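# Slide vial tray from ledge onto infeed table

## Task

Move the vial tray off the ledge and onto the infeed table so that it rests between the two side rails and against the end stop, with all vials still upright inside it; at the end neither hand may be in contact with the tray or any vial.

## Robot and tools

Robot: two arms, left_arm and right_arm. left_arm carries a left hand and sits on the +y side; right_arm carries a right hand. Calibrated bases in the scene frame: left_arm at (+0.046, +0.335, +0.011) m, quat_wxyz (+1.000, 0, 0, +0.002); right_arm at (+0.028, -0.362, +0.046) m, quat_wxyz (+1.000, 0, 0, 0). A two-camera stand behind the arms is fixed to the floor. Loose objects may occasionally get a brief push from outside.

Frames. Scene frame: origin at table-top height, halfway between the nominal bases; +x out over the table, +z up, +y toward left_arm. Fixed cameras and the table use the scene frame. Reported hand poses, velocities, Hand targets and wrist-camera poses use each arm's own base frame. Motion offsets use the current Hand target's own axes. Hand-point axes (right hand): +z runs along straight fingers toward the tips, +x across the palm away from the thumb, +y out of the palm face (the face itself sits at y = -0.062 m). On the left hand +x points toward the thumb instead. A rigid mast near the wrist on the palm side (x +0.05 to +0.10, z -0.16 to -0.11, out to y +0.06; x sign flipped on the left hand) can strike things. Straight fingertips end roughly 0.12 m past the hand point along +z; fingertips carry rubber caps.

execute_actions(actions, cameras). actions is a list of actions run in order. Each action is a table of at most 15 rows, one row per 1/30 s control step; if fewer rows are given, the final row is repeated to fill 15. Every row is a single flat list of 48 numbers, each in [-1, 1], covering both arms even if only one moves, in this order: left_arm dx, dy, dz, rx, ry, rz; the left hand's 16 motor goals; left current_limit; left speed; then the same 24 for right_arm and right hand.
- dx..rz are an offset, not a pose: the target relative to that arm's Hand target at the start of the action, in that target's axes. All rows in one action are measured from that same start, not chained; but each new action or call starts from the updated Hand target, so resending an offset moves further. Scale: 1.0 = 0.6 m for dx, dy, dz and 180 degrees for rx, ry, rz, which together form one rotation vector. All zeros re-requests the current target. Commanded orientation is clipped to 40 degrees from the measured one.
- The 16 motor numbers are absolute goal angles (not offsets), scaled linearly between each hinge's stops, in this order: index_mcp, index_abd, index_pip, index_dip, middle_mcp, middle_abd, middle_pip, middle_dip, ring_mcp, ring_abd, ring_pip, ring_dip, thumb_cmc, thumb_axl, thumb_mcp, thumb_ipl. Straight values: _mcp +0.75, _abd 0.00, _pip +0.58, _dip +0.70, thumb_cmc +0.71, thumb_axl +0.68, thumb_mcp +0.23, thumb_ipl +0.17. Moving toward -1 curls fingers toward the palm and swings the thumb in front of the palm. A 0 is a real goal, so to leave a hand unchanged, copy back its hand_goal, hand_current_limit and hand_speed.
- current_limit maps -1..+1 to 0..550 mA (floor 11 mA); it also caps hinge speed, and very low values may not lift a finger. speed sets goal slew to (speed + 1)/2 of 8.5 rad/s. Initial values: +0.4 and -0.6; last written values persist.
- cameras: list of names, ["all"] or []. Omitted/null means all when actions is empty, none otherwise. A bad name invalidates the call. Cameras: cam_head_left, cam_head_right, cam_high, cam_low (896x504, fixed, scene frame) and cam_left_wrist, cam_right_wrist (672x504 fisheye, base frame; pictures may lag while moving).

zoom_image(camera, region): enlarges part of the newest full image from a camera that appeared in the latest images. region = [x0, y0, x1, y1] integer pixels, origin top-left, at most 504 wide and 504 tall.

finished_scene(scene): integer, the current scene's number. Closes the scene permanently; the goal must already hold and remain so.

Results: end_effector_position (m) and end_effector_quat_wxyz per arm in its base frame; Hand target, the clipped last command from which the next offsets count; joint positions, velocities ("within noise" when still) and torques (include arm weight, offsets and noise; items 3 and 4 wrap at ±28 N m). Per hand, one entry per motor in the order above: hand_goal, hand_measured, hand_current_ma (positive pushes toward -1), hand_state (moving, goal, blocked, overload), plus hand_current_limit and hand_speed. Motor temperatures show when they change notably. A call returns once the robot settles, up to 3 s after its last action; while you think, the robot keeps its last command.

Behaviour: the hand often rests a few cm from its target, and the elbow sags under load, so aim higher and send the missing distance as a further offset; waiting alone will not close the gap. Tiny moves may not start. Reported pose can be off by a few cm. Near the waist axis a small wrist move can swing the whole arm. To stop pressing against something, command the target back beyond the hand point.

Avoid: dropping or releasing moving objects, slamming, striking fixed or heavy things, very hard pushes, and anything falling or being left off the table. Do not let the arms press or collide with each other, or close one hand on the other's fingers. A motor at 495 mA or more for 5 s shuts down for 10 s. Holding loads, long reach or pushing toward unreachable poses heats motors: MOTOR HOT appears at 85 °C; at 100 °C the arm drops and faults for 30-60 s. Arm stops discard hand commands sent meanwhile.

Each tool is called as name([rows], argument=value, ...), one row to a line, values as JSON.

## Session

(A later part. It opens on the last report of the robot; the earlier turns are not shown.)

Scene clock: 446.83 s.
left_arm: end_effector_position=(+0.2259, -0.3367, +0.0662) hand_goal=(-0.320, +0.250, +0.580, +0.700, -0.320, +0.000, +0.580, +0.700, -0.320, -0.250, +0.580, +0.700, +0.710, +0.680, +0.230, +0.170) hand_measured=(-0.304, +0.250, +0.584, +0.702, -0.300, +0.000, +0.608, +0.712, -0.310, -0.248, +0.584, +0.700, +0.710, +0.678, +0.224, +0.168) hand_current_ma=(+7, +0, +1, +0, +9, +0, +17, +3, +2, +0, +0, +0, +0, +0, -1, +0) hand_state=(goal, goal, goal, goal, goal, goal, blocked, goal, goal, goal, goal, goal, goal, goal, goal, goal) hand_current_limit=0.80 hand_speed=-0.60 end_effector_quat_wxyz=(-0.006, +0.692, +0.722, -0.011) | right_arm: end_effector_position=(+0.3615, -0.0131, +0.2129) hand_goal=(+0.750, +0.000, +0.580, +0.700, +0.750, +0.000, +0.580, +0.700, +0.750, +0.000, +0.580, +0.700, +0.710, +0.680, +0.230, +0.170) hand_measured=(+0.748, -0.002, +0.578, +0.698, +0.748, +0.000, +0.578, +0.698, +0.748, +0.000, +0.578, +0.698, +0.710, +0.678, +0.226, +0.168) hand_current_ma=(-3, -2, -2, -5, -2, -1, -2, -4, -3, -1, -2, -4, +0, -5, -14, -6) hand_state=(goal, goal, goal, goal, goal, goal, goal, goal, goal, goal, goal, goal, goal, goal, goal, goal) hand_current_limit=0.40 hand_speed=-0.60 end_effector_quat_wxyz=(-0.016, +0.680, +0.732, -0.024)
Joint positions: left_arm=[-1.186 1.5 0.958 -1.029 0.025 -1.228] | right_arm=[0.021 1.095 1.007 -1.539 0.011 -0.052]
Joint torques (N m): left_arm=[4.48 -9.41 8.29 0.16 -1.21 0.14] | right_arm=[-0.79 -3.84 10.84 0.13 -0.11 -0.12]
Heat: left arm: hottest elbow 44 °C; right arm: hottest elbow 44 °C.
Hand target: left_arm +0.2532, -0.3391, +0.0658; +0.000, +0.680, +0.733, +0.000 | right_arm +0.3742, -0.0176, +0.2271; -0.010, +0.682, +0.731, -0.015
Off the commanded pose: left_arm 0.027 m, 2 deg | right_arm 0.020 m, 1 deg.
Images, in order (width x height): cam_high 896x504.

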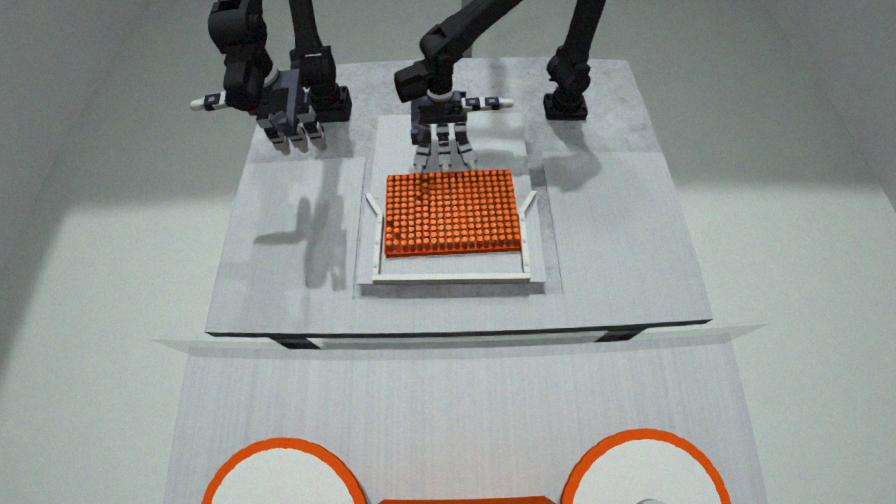

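execute_actions([
  [[0,0.025,0,0,0,0.009,-0.32,0.25,0.58,0.7,-0.32,0,0.58,0.7,-0.32,-0.25,0.58,0.7,0.71,0.68,0.23,0.17,0.8,-0.6,0,0,0,0,0,0,0.75,0,0.58,0.7,0.75,0,0.58,0.7,0.75,0,0.58,0.7,0.71,0.68,0.23,0.17,0.4,-0.6]],
  [[0,0.025,0,0,0,0.009,-0.32,0.25,0.58,0.7,-0.32,0,0.58,0.7,-0.32,-0.25,0.58,0.7,0.71,0.68,0.23,0.17,0.8,-0.6,0,0,0,0,0,0,0.75,0,0.58,0.7,0.75,0,0.58,0.7,0.75,0,0.58,0.7,0.71,0.68,0.23,0.17,0.4,-0.6]],
], cameras=["cam_high"])

zoom_image(camera="cam_high", region=[360, 90, 550, 300])

Scene clock: 460.43 s.
left_arm: end_effector_position=(+0.2544, -0.3355, +0.0664) hand_goal=(-0.320, +0.250, +0.580, +0.700, -0.320, +0.000, +0.580, +0.700, -0.320, -0.250, +0.580, +0.700, +0.710, +0.680, +0.230, +0.170) hand_measured=(-0.304, +0.252, +0.584, +0.702, -0.302, +0.008, +0.608, +0.712, -0.310, -0.248, +0.584, +0.700, +0.710, +0.678, +0.224, +0.168) hand_current_ma=(+7, +0, +1, +0, +8, +1, +17, +3, +2, +0, +0, +0, +0, +0, -1, +0) hand_state=(goal, goal, goal, goal, goal, goal, blocked, goal, goal, goal, goal, goal, goal, goal, goal, goal) hand_current_limit=0.80 hand_speed=-0.60 end_effector_quat_wxyz=(-0.005, +0.709, +0.705, -0.012) | right_arm: end_effector_position=(+0.3615, -0.0131, +0.2129) hand_goal=(+0.750, +0.000, +0.580, +0.700, +0.750, +0.000, +0.580, +0.700, +0.750, +0.000, +0.580, +0.700, +0.710, +0.680, +0.230, +0.170) hand_measured=(+0.748, -0.002, +0.578, +0.698, +0.748, +0.000, +0.578, +0.698, +0.748, +0.000, +0.578, +0.698, +0.710, +0.678, +0.226, +0.168) hand_current_ma=(-3, -2, -2, -5, -2, -1, -2, -4, -3, -1, -2, -4, +0, -5, -14, -6) hand_state=(goal, goal, goal, goal, goal, goal, goal, goal, goal, goal, goal, goal, goal, goal, goal, goal) hand_current_limit=0.40 hand_speed=-0.60 end_effector_quat_wxyz=(-0.016, +0.680, +0.732, -0.024)
Joint positions: left_arm=[-1.116 1.515 0.975 -1.033 0.025 -1.111] | right_arm=[0.021 1.095 1.007 -1.539 0.011 -0.052]
Joint torques (N m): left_arm=[4.42 -9.58 8.51 0.2 -1.22 0.24] | right_arm=[-0.62 -3.9 10.77 0.34 -0.13 -0.11]
Heat: left arm: hottest elbow 44 °C; right arm: hottest elbow 44 °C.
Hand target: left_arm +0.2831, -0.3373, +0.0659; +0.000, +0.700, +0.714, +0.000 | right_arm +0.3742, -0.0176, +0.2271; -0.010, +0.682, +0.731, -0.015
Off the commanded pose: left_arm 0.029 m, 2 deg | right_arm 0.020 m, 1 deg.
Images, in order (width x height): cam_high 896x504.

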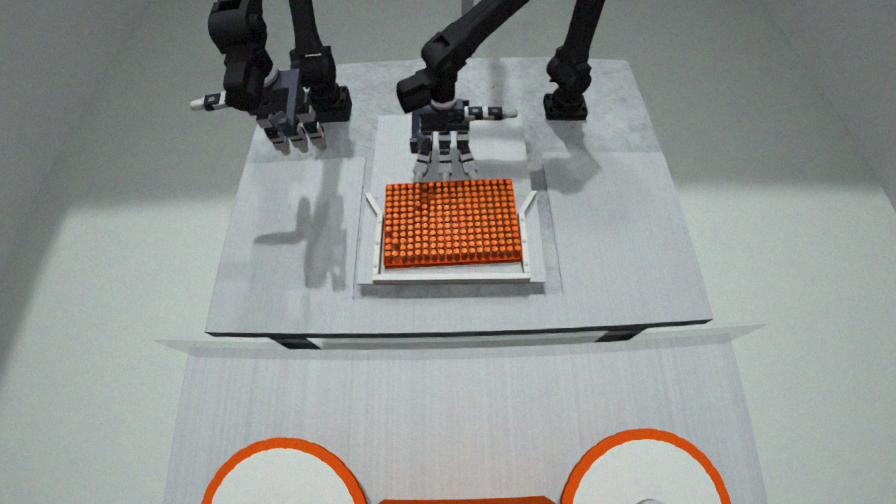

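Scaled by 2.400 from the camera's 896x504 image, which has a finer 1280x720 frame.

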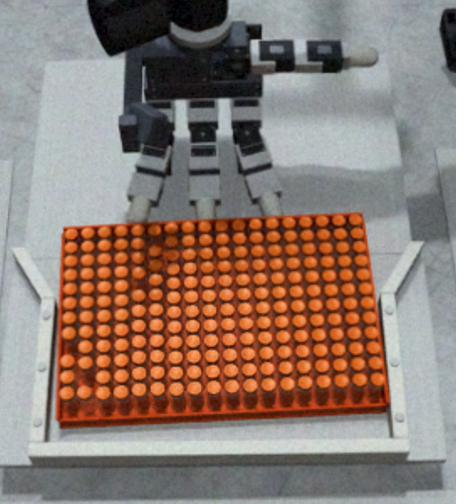

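execute_actions([
  [[0,0.025,0,0,0,0.008,-0.32,0.25,0.58,0.7,-0.32,0,0.58,0.7,-0.32,-0.25,0.58,0.7,0.71,0.68,0.23,0.17,0.8,-0.6,0,0,0,0,0,0,0.75,0,0.58,0.7,0.75,0,0.58,0.7,0.75,0,0.58,0.7,0.71,0.68,0.23,0.17,0.4,-0.6]],
  [[0.01,0.02,0,0,0,0.008,-0.32,0.25,0.58,0.7,-0.32,0,0.58,0.7,-0.32,-0.25,0.58,0.7,0.71,0.68,0.23,0.17,0.8,-0.6,0,0,0,0,0,0,0.75,0,0.58,0.7,0.75,0,0.58,0.7,0.75,0,0.58,0.7,0.71,0.68,0.23,0.17,0.4,-0.6]],
], cameras=["cam_high"])

zoom_image(camera="cam_high", region=[360, 90, 550, 300])

Scene clock: 470.90 s.
left_arm: end_effector_position=(+0.2808, -0.3304, +0.0664) hand_goal=(-0.320, +0.250, +0.580, +0.700, -0.320, +0.000, +0.580, +0.700, -0.320, -0.250, +0.580, +0.700, +0.710, +0.680, +0.230, +0.170) hand_measured=(-0.304, +0.258, +0.584, +0.702, -0.304, +0.012, +0.608, +0.712, -0.310, -0.248, +0.584, +0.700, +0.710, +0.678, +0.224, +0.168) hand_current_ma=(+6, +1, +0, +0, +7, +3, +17, +3, +2, +0, +0, +0, +0, +0, -1, +0) hand_state=(goal, goal, goal, goal, goal, goal, blocked, goal, goal, goal, goal, goal, goal, goal, goal, goal) hand_current_limit=0.80 hand_speed=-0.60 end_effector_quat_wxyz=(-0.005, +0.725, +0.689, -0.011) | right_arm: end_effector_position=(+0.3615, -0.0131, +0.2129) hand_goal=(+0.750, +0.000, +0.580, +0.700, +0.750, +0.000, +0.580, +0.700, +0.750, +0.000, +0.580, +0.700, +0.710, +0.680, +0.230, +0.170) hand_measured=(+0.748, -0.002, +0.578, +0.698, +0.748, +0.000, +0.578, +0.698, +0.748, +0.000, +0.578, +0.698, +0.710, +0.678, +0.226, +0.168) hand_current_ma=(-3, -2, -2, -5, -2, -1, -2, -4, -3, -1, -2, -4, +0, -5, -14, -6) hand_state=(goal, goal, goal, goal, goal, goal, goal, goal, goal, goal, goal, goal, goal, goal, goal, goal) hand_current_limit=0.40 hand_speed=-0.60 end_effector_quat_wxyz=(-0.016, +0.680, +0.732, -0.024)
Joint positions: left_arm=[-1.05 1.526 0.987 -1.037 0.024 -0.998] | right_arm=[0.021 1.095 1.007 -1.539 0.011 -0.052]
Joint torques (N m): left_arm=[4.31 -9.64 8.55 0.35 -1.21 0.3] | right_arm=[-0.85 -3.84 10.93 0.09 -0.13 -0.09]
Heat: left arm: hottest elbow 44 °C; right arm: hottest elbow 44 °C.
Hand target: left_arm +0.3101, -0.3311, +0.0659; +0.001, +0.718, +0.696, +0.000 | right_arm +0.3742, -0.0176, +0.2271; -0.010, +0.682, +0.731, -0.015
Off the commanded pose: left_arm 0.029 m, 2 deg | right_arm 0.020 m, 1 deg.
Images, in order (width x height): cam_high 896x504.

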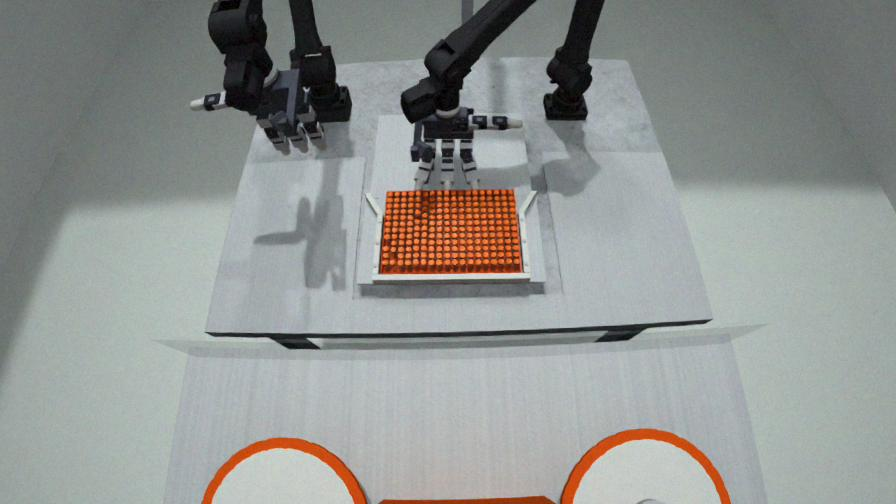

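Scaled by 2.400 from the camera's 896x504 image, which has a finer 1280x720 frame.

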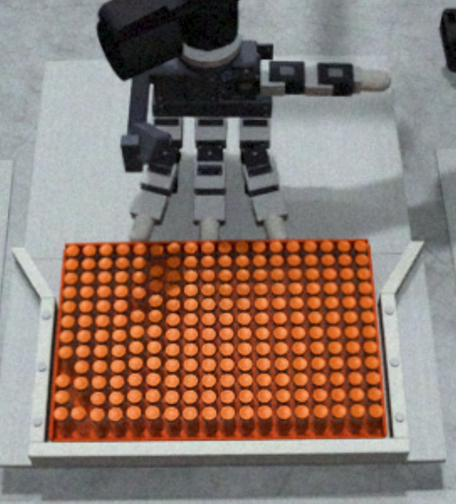

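execute_actions([
  [[0.005,0.02,0,0,0,-0.005,-0.32,0.25,0.58,0.7,-0.32,0,0.58,0.7,-0.32,-0.25,0.58,0.7,0.71,0.68,0.23,0.17,0.8,-0.6,0,0,0,0,0,0,0.75,0,0.58,0.7,0.75,0,0.58,0.7,0.75,0,0.58,0.7,0.71,0.68,0.23,0.17,0.4,-0.6]],
], cameras=["cam_high"])

zoom_image(camera="cam_high", region=[360, 170, 550, 300])

Scene clock: 478.63 s.
left_arm: end_effector_position=(+0.2837, -0.3302, +0.0662) hand_goal=(-0.320, +0.250, +0.580, +0.700, -0.320, +0.000, +0.580, +0.700, -0.320, -0.250, +0.580, +0.700, +0.710, +0.680, +0.230, +0.170) hand_measured=(-0.308, +0.254, +0.584, +0.700, -0.308, +0.008, +0.608, +0.712, -0.312, -0.248, +0.584, +0.700, +0.710, +0.678, +0.224, +0.168) hand_current_ma=(+4, +0, +0, +0, +4, +2, +17, +3, +2, +0, +0, +0, +0, +0, -1, +0) hand_state=(goal, goal, goal, goal, goal, goal, blocked, goal, goal, goal, goal, goal, goal, goal, goal, goal) hand_current_limit=0.80 hand_speed=-0.60 end_effector_quat_wxyz=(-0.008, +0.725, +0.689, -0.013) | right_arm: end_effector_position=(+0.3615, -0.0131, +0.2129) hand_goal=(+0.750, +0.000, +0.580, +0.700, +0.750, +0.000, +0.580, +0.700, +0.750, +0.000, +0.580, +0.700, +0.710, +0.680, +0.230, +0.170) hand_measured=(+0.748, -0.002, +0.578, +0.698, +0.748, +0.000, +0.578, +0.698, +0.748, +0.000, +0.578, +0.698, +0.710, +0.678, +0.226, +0.168) hand_current_ma=(-3, -2, -2, -5, -2, -1, -2, -4, -3, -1, -2, -4, +0, -5, -14, -6) hand_state=(goal, goal, goal, goal, goal, goal, goal, goal, goal, goal, goal, goal, goal, goal, goal, goal) hand_current_limit=0.40 hand_speed=-0.60 end_effector_quat_wxyz=(-0.016, +0.680, +0.732, -0.024)
Joint positions: left_arm=[-1.041 1.532 0.995 -1.045 0.029 -0.991] | right_arm=[0.021 1.095 1.007 -1.539 0.011 -0.052]
Joint torques (N m): left_arm=[5.83 -9.58 8.84 0.47 -1.33 0.32] | right_arm=[-0.5 -4.13 10.77 0.24 -0.08 -0.12]
Heat: left arm: hottest elbow 44 °C; right arm: hottest elbow 44 °C.
Hand target: left_arm +0.3222, -0.3286, +0.0660; +0.001, +0.713, +0.701, -0.001 | right_arm +0.3742, -0.0176, +0.2271; -0.010, +0.682, +0.731, -0.015
Off the commanded pose: left_arm 0.038 m, 3 deg | right_arm 0.020 m, 1 deg.
Images, in order (width x height): cam_high 896x504.

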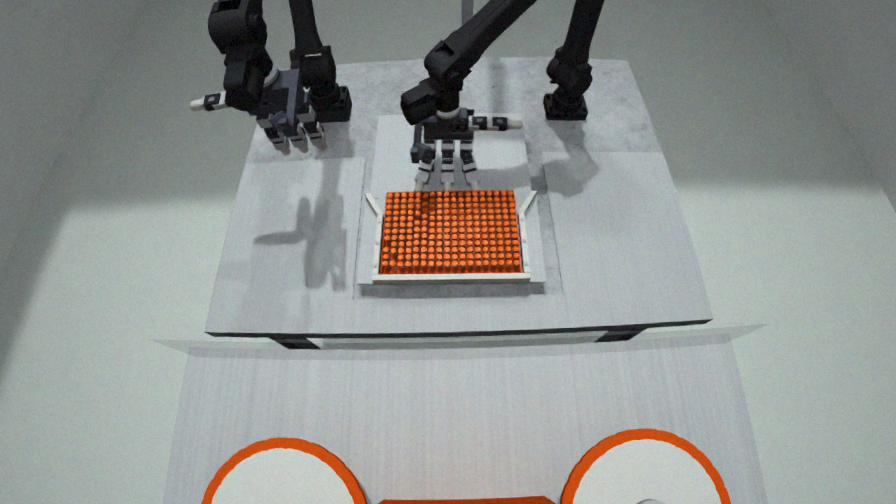

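Scaled by 2.653 from the camera's 896x504 image, which has a finer 1280x720 frame.

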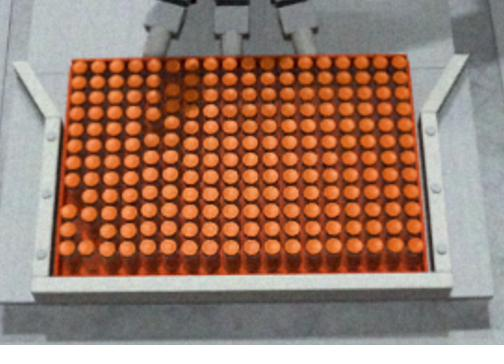

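execute_actions([
  [[0,0.015,0,0,0,0,-0.32,0.25,0.58,0.7,-0.32,0,0.58,0.7,-0.32,-0.25,0.58,0.7,0.71,0.68,0.23,0.17,0.8,-0.6,0,0,0,0,0,0,0.75,0,0.58,0.7,0.75,0,0.58,0.7,0.75,0,0.58,0.7,0.71,0.68,0.23,0.17,0.4,-0.6]],
  [[0,-0.1,0,0,0,0,-0.32,0.25,0.58,0.7,-0.32,0,0.58,0.7,-0.32,-0.25,0.58,0.7,0.71,0.68,0.23,0.17,0.8,-0.6,0,0,0,0,0,0,0.75,0,0.58,0.7,0.75,0,0.58,0.7,0.75,0,0.58,0.7,0.71,0.68,0.23,0.17,0.4,-0.6]],
  [[0,-0.1,0,0,0,0,-0.32,0.25,0.58,0.7,-0.32,0,0.58,0.7,-0.32,-0.25,0.58,0.7,0.71,0.68,0.23,0.17,0.8,-0.6,0,0,0,0,0,0,0.75,0,0.58,0.7,0.75,0,0.58,0.7,0.75,0,0.58,0.7,0.71,0.68,0.23,0.17,0.4,-0.6]],
], cameras=["cam_high","cam_head_left"])

zoom_image(camera="cam_high", region=[360, 170, 550, 300])

zoom_image(camera="cam_head_left", region=[300, 230, 500, 360])

Scene clock: 488.50 s.
left_arm: end_effector_position=(+0.2153, -0.3274, +0.0665) hand_goal=(-0.320, +0.250, +0.580, +0.700, -0.320, +0.000, +0.580, +0.700, -0.320, -0.250, +0.580, +0.700, +0.710, +0.680, +0.230, +0.170) hand_measured=(-0.310, +0.250, +0.582, +0.700, -0.314, +0.002, +0.588, +0.704, -0.320, -0.248, +0.584, +0.700, +0.710, +0.678, +0.224, +0.168) hand_current_ma=(+3, +0, +0, +0, +1, +0, +2, +0, +0, +0, +0, +0, +0, +0, -1, +0) hand_state=(goal, goal, goal, goal, goal, goal, goal, goal, goal, goal, goal, goal, goal, goal, goal, goal) hand_current_limit=0.80 hand_speed=-0.60 end_effector_quat_wxyz=(-0.001, +0.713, +0.701, -0.001) | right_arm: end_effector_position=(+0.3615, -0.0131, +0.2129) hand_goal=(+0.750, +0.000, +0.580, +0.700, +0.750, +0.000, +0.580, +0.700, +0.750, +0.000, +0.580, +0.700, +0.710, +0.680, +0.230, +0.170) hand_measured=(+0.748, -0.002, +0.578, +0.698, +0.748, +0.000, +0.578, +0.698, +0.748, +0.000, +0.578, +0.698, +0.710, +0.678, +0.226, +0.168) hand_current_ma=(-3, -2, -2, -5, -2, -1, -2, -4, -3, -1, -2, -4, +0, -5, -14, -6) hand_state=(goal, goal, goal, goal, goal, goal, goal, goal, goal, goal, goal, goal, goal, goal, goal, goal) hand_current_limit=0.40 hand_speed=-0.60 end_effector_quat_wxyz=(-0.016, +0.680, +0.732, -0.024)
Joint positions: left_arm=[-1.212 1.459 0.908 -1.021 0.002 -1.194] | right_arm=[0.021 1.095 1.007 -1.539 0.011 -0.052]
Joint torques (N m): left_arm=[0.03 -12.51 5.19 0.2 -0.37 -0.11] | right_arm=[-0.79 -3.84 10.74 0.14 -0.08 -0.11]
Heat: left arm: hottest elbow 45 °C; right arm: hottest elbow 44 °C.
Hand target: left_arm +0.2112, -0.3267, +0.0658; +0.000, +0.713, +0.701, +0.000 | right_arm +0.3742, -0.0176, +0.2271; -0.010, +0.682, +0.731, -0.015
Off the commanded pose: left_arm 0.004 m, 0 deg | right_arm 0.020 m, 1 deg.
Images, in order (width x height): cam_head_left 896x504, cam_high 896x504.

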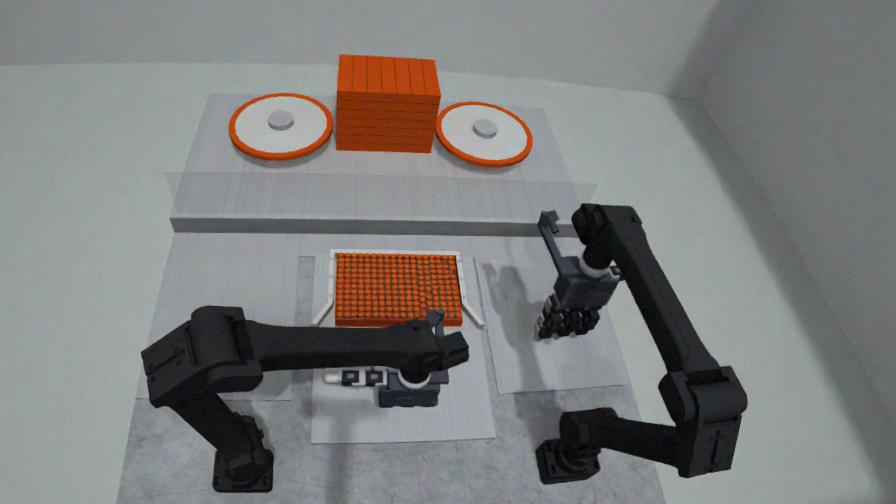

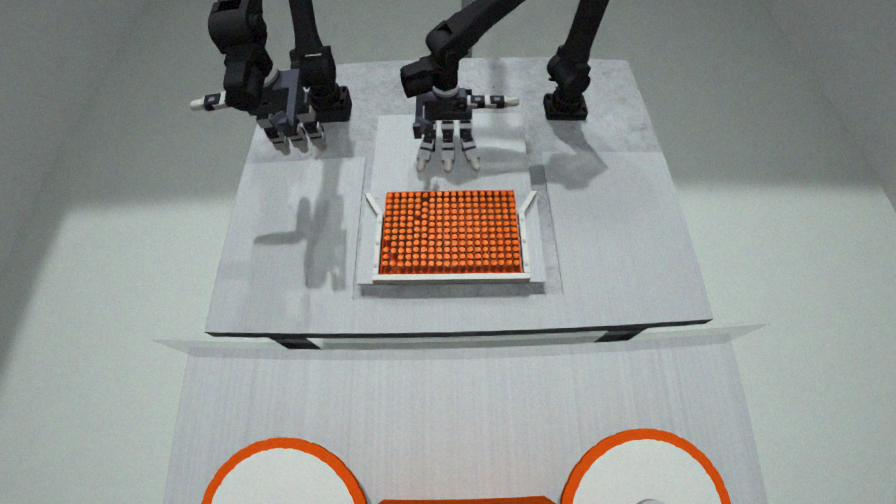

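Scaled by 2.653 from the camera's 896x504 image, which has a finer 1280x720 frame.

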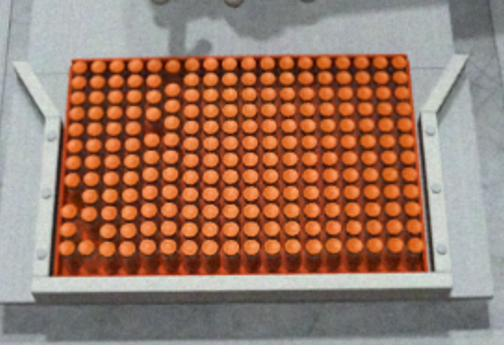

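Scaled by 2.520 from the camera's 896x504 image, which has a finer 1280x720 frame.

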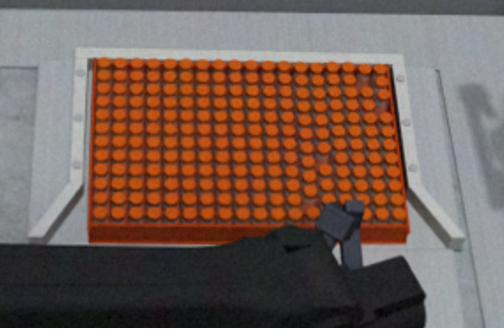

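finished_scene(scene=1)

The scene is finished: the task was done.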